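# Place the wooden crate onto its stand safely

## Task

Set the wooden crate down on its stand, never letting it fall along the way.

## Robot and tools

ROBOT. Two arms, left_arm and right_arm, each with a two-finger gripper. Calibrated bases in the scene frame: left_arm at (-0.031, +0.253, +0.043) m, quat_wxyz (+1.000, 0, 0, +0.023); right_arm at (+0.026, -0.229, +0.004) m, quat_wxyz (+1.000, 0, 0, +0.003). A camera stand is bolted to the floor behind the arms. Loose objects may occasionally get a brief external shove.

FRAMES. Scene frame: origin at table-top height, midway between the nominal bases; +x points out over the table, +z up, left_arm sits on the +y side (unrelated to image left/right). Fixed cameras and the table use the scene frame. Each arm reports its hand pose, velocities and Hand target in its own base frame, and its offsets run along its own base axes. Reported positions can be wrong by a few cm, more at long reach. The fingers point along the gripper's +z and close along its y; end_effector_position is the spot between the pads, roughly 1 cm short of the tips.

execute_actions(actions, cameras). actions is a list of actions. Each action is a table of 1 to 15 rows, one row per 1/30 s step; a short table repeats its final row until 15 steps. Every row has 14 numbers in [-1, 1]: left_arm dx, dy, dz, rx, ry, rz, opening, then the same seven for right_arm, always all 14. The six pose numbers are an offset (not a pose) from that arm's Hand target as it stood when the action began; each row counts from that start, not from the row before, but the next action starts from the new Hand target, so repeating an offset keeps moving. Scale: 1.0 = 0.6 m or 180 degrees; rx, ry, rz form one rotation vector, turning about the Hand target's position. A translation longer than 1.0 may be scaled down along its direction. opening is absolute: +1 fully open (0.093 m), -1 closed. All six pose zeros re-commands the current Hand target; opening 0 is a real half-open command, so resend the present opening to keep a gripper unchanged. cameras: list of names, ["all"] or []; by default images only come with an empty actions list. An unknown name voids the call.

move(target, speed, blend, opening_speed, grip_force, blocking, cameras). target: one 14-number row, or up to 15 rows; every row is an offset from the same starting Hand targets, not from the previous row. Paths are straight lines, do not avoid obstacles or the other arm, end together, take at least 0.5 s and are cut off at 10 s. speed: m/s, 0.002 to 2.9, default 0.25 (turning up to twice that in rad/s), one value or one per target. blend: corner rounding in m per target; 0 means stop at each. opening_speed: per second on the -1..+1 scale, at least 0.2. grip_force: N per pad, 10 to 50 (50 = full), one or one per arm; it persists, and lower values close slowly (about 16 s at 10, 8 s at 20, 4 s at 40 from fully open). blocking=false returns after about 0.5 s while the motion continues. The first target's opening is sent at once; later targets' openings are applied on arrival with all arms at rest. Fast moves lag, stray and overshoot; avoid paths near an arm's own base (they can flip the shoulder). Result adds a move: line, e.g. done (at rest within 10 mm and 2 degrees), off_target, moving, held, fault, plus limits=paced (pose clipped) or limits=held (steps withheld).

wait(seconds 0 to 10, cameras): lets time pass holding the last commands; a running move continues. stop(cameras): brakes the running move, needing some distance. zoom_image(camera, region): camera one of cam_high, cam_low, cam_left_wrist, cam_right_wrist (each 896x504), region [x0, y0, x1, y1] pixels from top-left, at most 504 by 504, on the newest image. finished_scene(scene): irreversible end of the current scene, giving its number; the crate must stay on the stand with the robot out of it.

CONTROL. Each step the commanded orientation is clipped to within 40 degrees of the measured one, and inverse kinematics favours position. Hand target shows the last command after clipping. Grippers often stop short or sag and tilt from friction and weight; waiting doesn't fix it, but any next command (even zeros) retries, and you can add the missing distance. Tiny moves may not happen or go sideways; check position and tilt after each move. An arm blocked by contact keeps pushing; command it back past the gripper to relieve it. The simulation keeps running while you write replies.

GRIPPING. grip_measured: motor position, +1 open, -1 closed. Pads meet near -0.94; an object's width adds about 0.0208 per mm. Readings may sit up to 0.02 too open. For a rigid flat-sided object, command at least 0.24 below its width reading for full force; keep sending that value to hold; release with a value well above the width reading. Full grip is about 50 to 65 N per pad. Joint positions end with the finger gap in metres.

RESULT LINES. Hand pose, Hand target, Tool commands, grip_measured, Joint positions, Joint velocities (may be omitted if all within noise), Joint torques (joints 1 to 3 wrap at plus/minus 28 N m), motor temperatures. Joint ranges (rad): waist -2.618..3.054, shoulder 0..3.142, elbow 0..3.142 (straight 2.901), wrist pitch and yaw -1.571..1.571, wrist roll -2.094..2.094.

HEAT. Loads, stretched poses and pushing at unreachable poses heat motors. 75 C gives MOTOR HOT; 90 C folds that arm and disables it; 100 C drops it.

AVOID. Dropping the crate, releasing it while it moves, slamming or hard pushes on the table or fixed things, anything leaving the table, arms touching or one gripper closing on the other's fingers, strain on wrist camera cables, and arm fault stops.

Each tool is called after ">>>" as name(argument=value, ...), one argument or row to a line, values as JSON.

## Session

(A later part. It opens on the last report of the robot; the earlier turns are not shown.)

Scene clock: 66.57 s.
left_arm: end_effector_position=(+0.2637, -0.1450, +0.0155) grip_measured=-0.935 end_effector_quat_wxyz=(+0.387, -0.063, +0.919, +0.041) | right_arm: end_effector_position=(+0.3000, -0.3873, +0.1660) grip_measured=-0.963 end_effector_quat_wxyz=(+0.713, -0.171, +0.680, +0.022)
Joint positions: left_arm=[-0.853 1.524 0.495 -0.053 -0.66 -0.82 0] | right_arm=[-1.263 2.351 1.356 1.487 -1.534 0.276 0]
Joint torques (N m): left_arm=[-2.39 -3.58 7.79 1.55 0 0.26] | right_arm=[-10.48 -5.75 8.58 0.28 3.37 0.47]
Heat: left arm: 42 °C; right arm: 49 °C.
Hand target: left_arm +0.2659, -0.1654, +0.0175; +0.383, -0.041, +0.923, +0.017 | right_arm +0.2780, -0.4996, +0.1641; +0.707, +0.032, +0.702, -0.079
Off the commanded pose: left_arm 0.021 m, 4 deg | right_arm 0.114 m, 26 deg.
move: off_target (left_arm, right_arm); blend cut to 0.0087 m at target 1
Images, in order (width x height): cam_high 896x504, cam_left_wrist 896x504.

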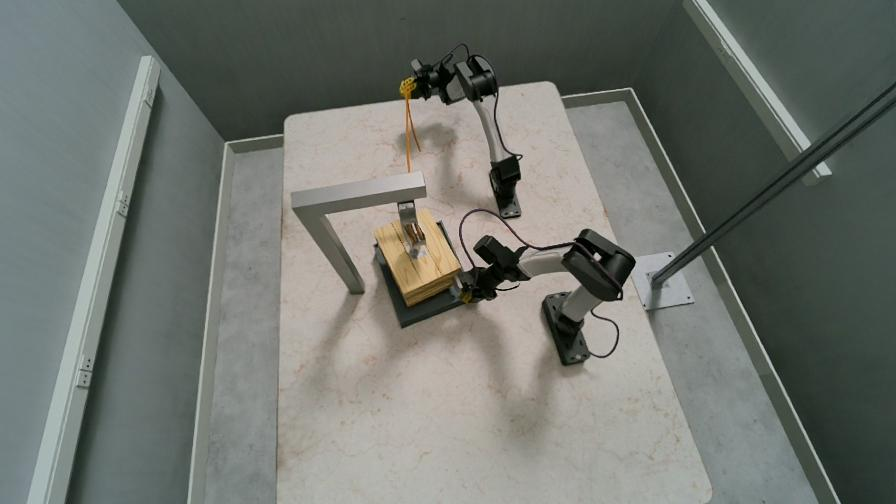

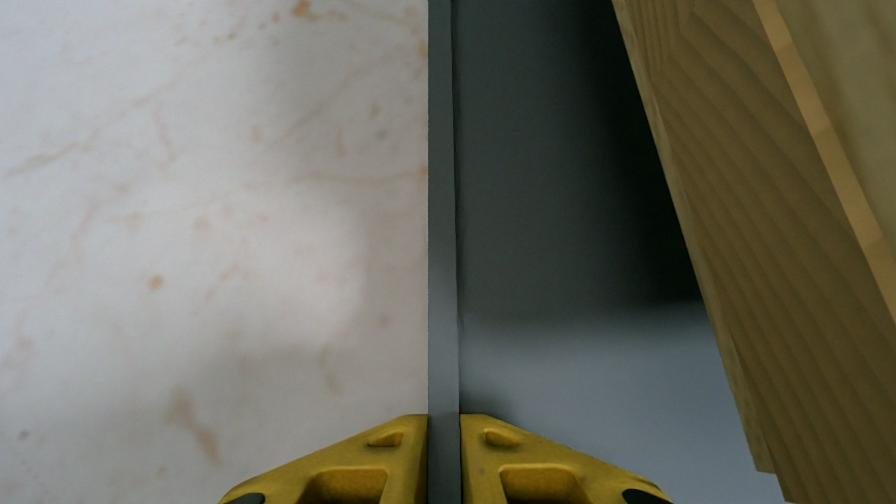

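>>> move(
  target=[
    [0,0.02,0.0,0,0,0.0,-1,0,0,0,0,0,0,-1],
    [0.0,0.02,0.0,0,0,0.0,-0.5,0,0,0,0,0,0,-1],
    [-0.1,0.025,0.11,0,0,0.0,-0.5,0,0,0,0,0,0,-1],
    [-0.14,0.12,0.24,0,0,0.0,-0.5,0,0,0,0,0,0,-1],
  ],
  cameras=["cam_high","cam_low","cam_left_wrist"],
  speed=[0.05,0.05,0.08,0.2],
)

>>> zoom_image(
  camera="cam_high",
  region=[340, 190, 500, 350],
)

Scene clock: 73.93 s.
left_arm: end_effector_position=(+0.1802, -0.0892, +0.1522) grip_measured=-0.503 end_effector_quat_wxyz=(+0.376, -0.038, +0.925, +0.028) | right_arm: end_effector_position=(+0.2995, -0.3877, +0.1660) grip_measured=-0.963 end_effector_quat_wxyz=(+0.713, -0.170, +0.680, +0.021)
Joint positions: left_arm=[-1.019 0.832 0.72 -1.067 -0.686 -0.96 0.021] | right_arm=[-1.264 2.351 1.356 1.487 -1.534 0.276 0]
Joint torques (N m): left_arm=[-0.7 -0.57 9.03 1.18 -0.5 -0.03] | right_arm=[-10.36 -5.72 8.65 0.28 3.37 0.47]
Heat: left arm: 42 °C; right arm: 51 °C.
Hand target: left_arm +0.1818, -0.0933, +0.1615; +0.383, -0.041, +0.923, +0.017 | right_arm +0.2782, -0.4995, +0.1641; +0.707, +0.032, +0.702, -0.078
Off the commanded pose: left_arm 0.010 m, 2 deg | right_arm 0.114 m, 26 deg.
move: off_target (right_arm); target 2's new opening was sent with left_arm's hand 0.010 m and 3 deg from that target
Images, in order (width x height): cam_high 896x504, cam_low 896x504, cam_left_wrist 896x504.

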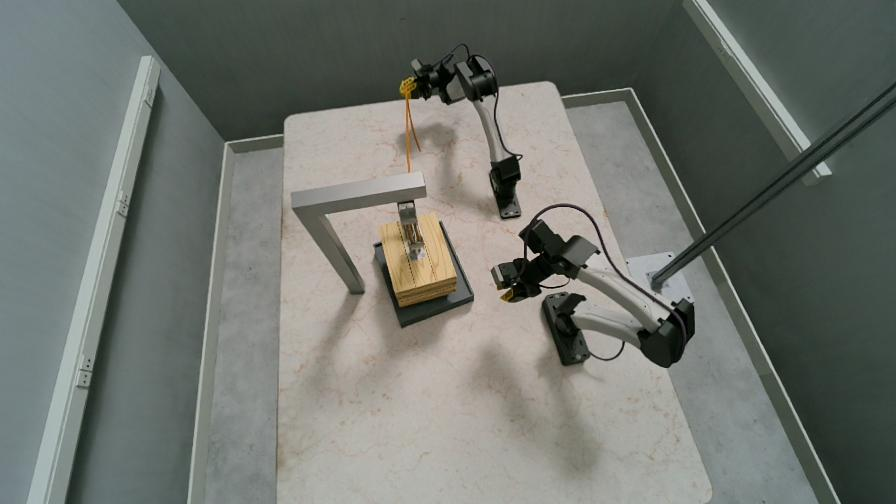

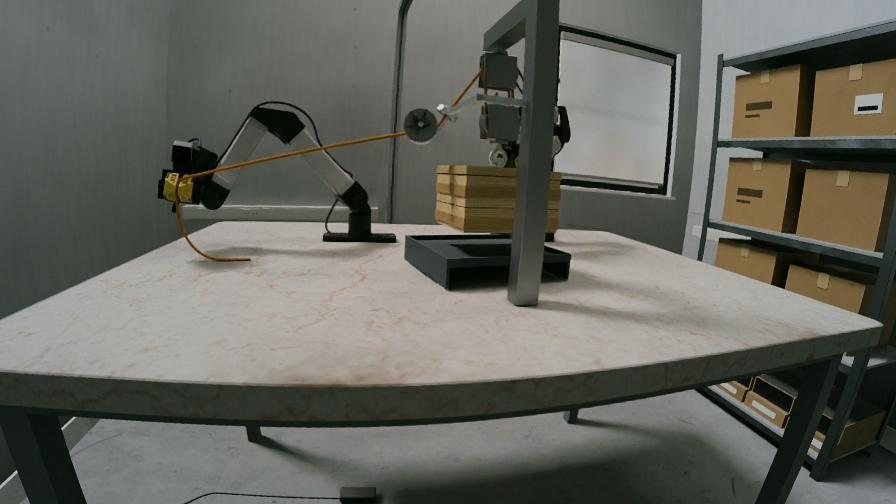

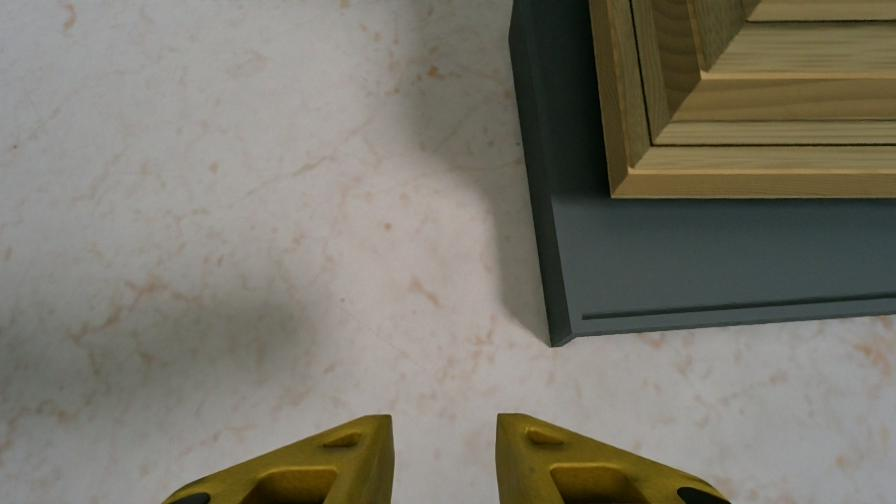

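Scaled by 3.150 from the camera's 896x504 image, which has a finer 1280x720 frame.

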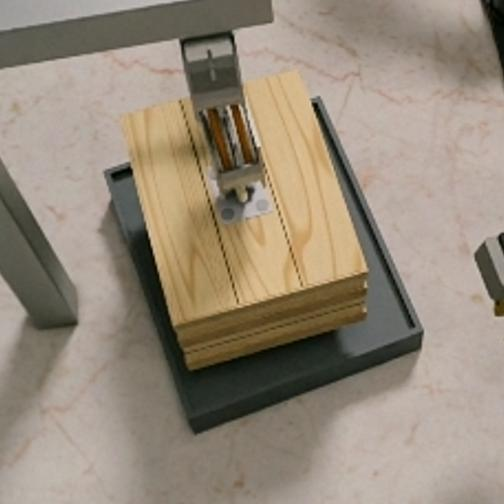

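>>> move(
  target=[0,0,0,0,0,0,-0.5,0,0.45,-0.03,0,0,0,-1],
  cameras=["cam_high","cam_low"],
  speed=0.06,
)

>>> zoom_image(
  camera="cam_high",
  region=[340, 190, 500, 350],
)

>>> zoom_image(
  camera="cam_low",
  region=[380, 130, 640, 310],
)

Scene clock: 79.80 s.
left_arm: end_effector_position=(+0.1802, -0.0891, +0.1522) grip_measured=-0.503 end_effector_quat_wxyz=(+0.376, -0.038, +0.925, +0.028) | right_arm: end_effector_position=(+0.2819, -0.1913, +0.1491) grip_measured=-0.963 end_effector_quat_wxyz=(+0.717, -0.050, +0.695, -0.022)
Joint positions: left_arm=[-1.019 0.832 0.72 -1.068 -0.686 -0.96 0.021] | right_arm=[-1.05 1.728 0.297 1.492 -1.092 -0.049 0]
Joint torques (N m): left_arm=[-0.7 -0.69 9.02 1.18 -0.5 0] | right_arm=[-2.88 -5.22 3.43 1.31 1.87 0.1]
Heat: left arm: 44 °C; right arm: 50 °C.
Hand target: left_arm +0.1819, -0.0934, +0.1615; +0.383, -0.041, +0.923, +0.017 | right_arm +0.2781, -0.2295, +0.1461; +0.707, +0.032, +0.702, -0.079
Off the commanded pose: left_arm 0.010 m, 2 deg | right_arm 0.039 m, 12 deg.
move: off_target (right_arm)
Images, in order (width x height): cam_high 896x504, cam_low 896x504.

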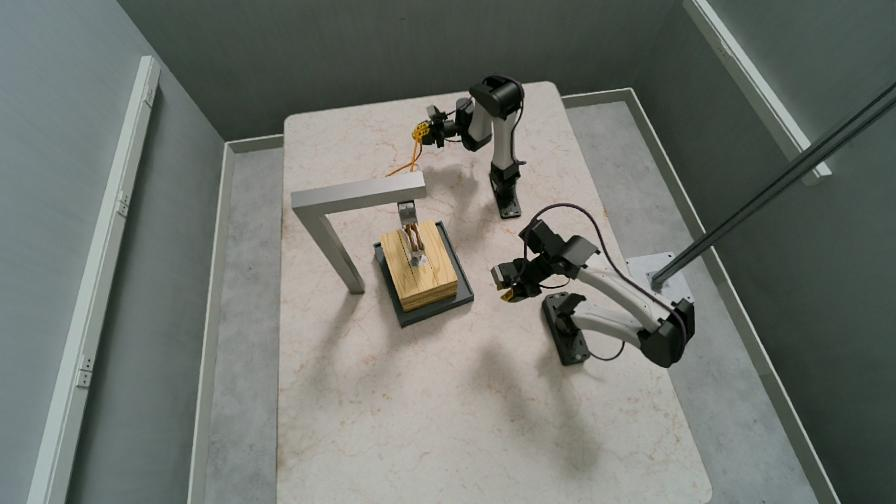

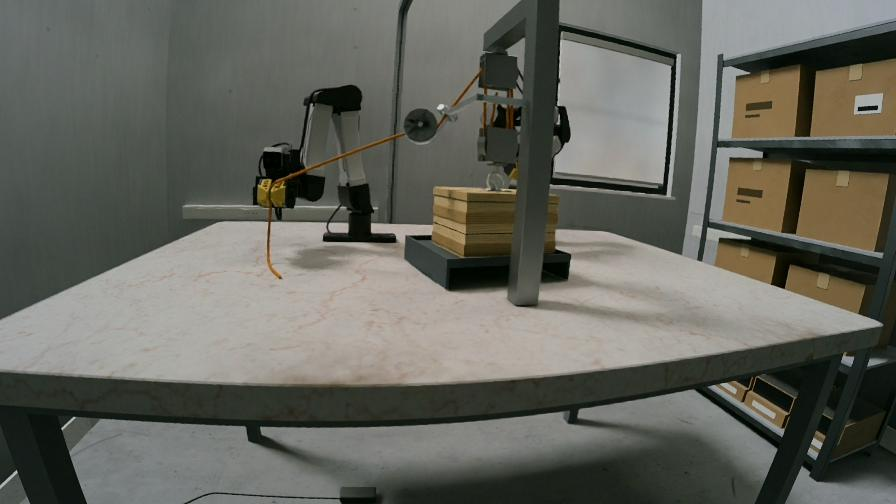

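Scaled by 3.150 from the camera's 896x504 image, which has a finer 1280x720 frame.

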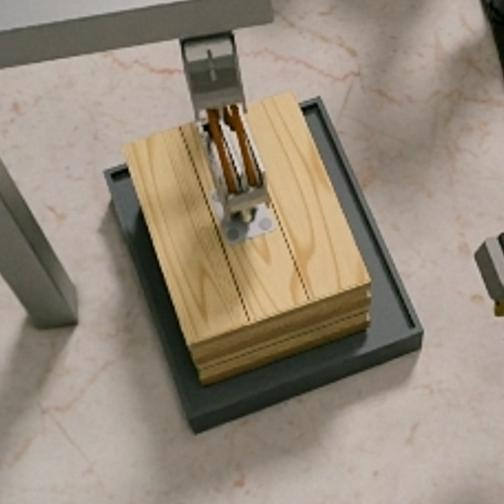

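Scaled by 1.938 from the camera's 896x504 image, which has a finer 1280x720 frame.

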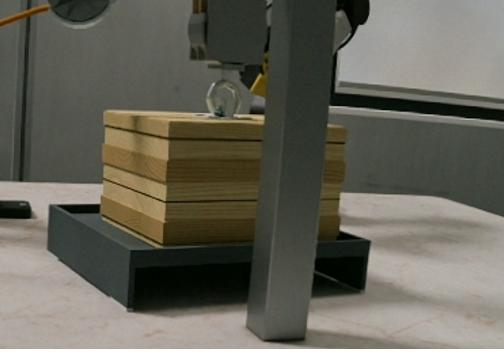

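>>> move(
  target=[
    [0,0,0,0,0,0,-0.5,0,0.26,0,0,0,0.1,-1],
    [0,0,0,0,0,0,-0.5,0,0.26,0,0,0,0.1,0.5],
  ],
  cameras=["cam_low"],
  speed=0.06,
  opening_speed=1.2,
)

>>> move(
  target=[0,0,0,0,0,0,-0.5,-0.03,-0.12,0,0,0,0,0.5],
  cameras=["cam_low","cam_high"],
  speed=0.12,
)

>>> zoom_image(
  camera="cam_high",
  region=[340, 190, 500, 350],
)

>>> zoom_image(
  camera="cam_low",
  region=[380, 130, 640, 310],
)

Scene clock: 86.07 s.
left_arm: end_effector_position=(+0.1802, -0.0891, +0.1522) grip_measured=-0.503 end_effector_quat_wxyz=(+0.376, -0.038, +0.925, +0.028) | right_arm: end_effector_position=(+0.2789, -0.0744, +0.1454) grip_measured=+0.497 end_effector_quat_wxyz=(+0.711, -0.079, +0.698, +0.036)
Joint positions: left_arm=[-1.019 0.832 0.72 -1.068 -0.686 -0.96 0.021] | right_arm=[-0.735 1.424 0.006 1.438 -0.899 -0.046 0.069]
Joint torques (N m): left_arm=[-0.75 -0.61 9.09 1.18 -0.51 -0.05] | right_arm=[0.2 -4.01 3.03 1.69 0.14 -0.04]
Heat: left arm: 45 °C; right arm: 48 °C.
Hand target: left_arm +0.1819, -0.0934, +0.1615; +0.383, -0.041, +0.923, +0.017 | right_arm +0.2781, -0.0735, +0.1461; +0.711, -0.078, +0.698, +0.033
Off the commanded pose: left_arm 0.010 m, 2 deg | right_arm 0.001 m, 0 deg.
move: done
Images, in order (width x height): cam_low 896x504.

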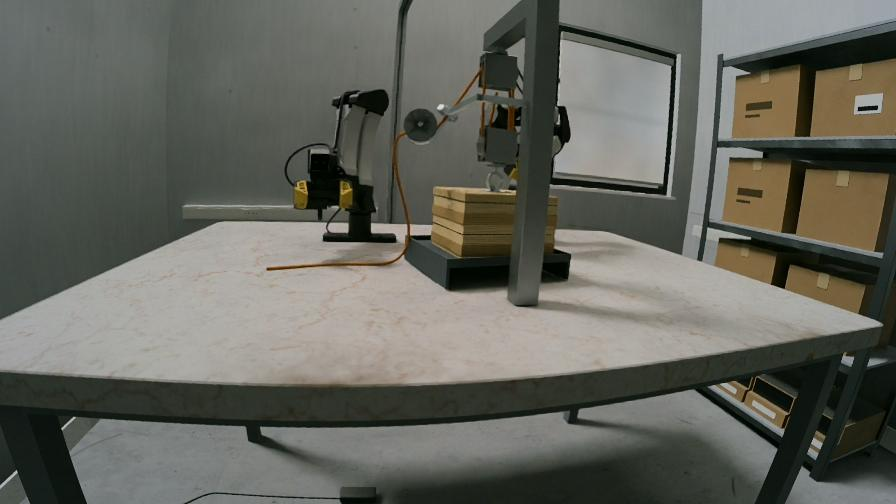

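Scene clock: 87.47 s.
left_arm: end_effector_position=(+0.1802, -0.0891, +0.1522) grip_measured=-0.503 end_effector_quat_wxyz=(+0.376, -0.038, +0.925, +0.028) | right_arm: end_effector_position=(+0.2592, -0.1426, +0.1425) grip_measured=+0.497 end_effector_quat_wxyz=(+0.707, -0.070, +0.703, +0.039)
Joint positions: left_arm=[-1.019 0.832 0.72 -1.068 -0.686 -0.96 0.021] | right_arm=[-1.067 1.601 0.156 1.45 -1.221 -0.04 0.069]
Joint torques (N m): left_arm=[-0.65 -0.57 9.06 1.18 -0.5 -0.02] | right_arm=[-0.55 -2.62 4.34 1.86 -0.1 0.05]
Heat: left arm: 45 °C; right arm: 48 °C.
Hand target: left_arm +0.1819, -0.0934, +0.1615; +0.383, -0.041, +0.923, +0.017 | right_arm +0.2601, -0.1455, +0.1461; +0.711, -0.078, +0.698, +0.033
Off the commanded pose: left_arm 0.010 m, 2 deg | right_arm 0.005 m, 1 deg.
move: done
Images, in order (width x height): cam_high 896x504, cam_low 896x504.

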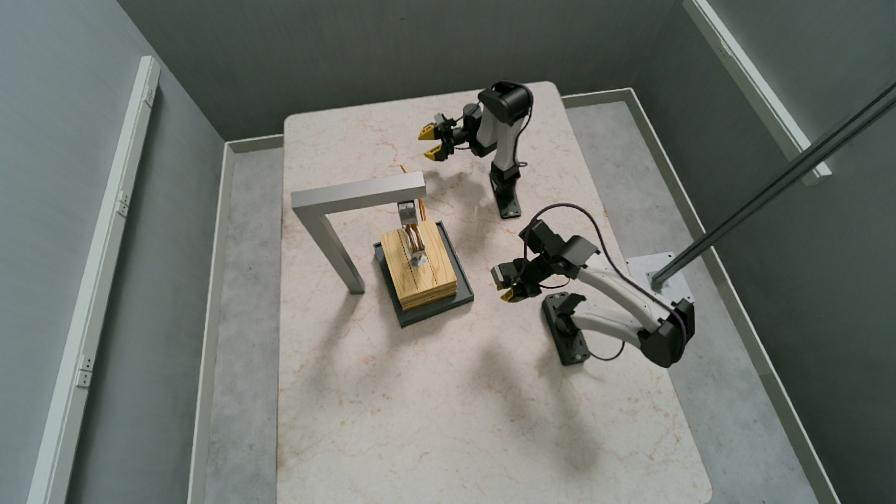

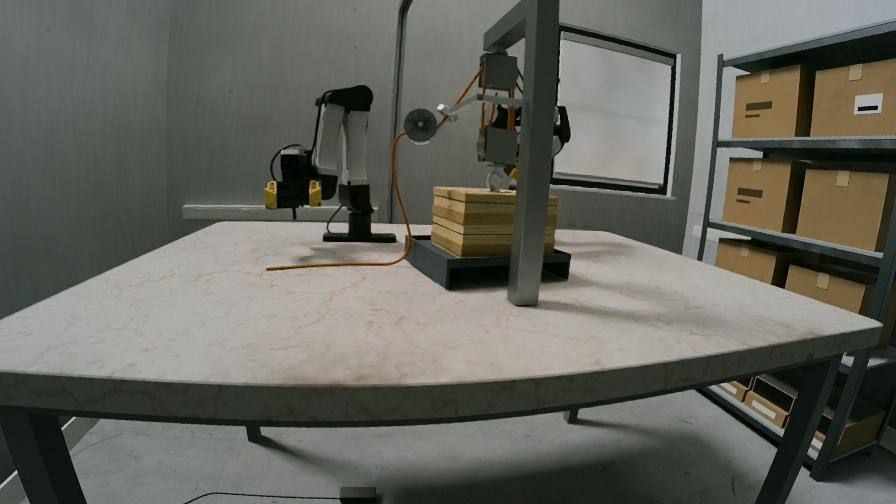

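Scaled by 3.150 from the camera's 896x504 image, which has a finer 1280x720 frame.

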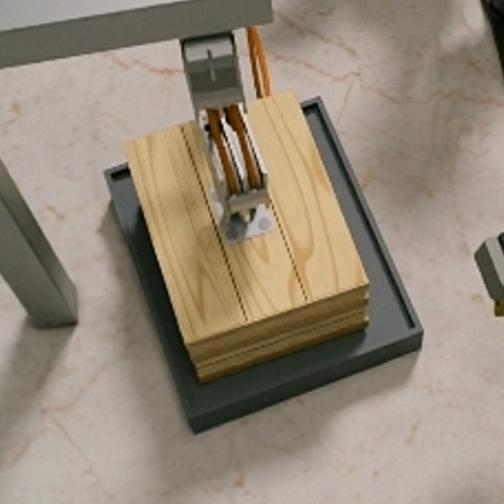

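Scaled by 1.938 from the camera's 896x504 image, which has a finer 1280x720 frame.

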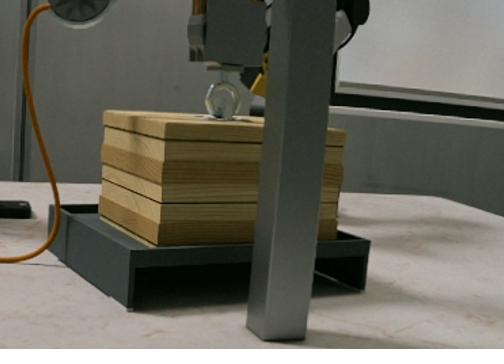

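>>> finished_scene(
  scene=2,
)

The scene is finished: the task was done.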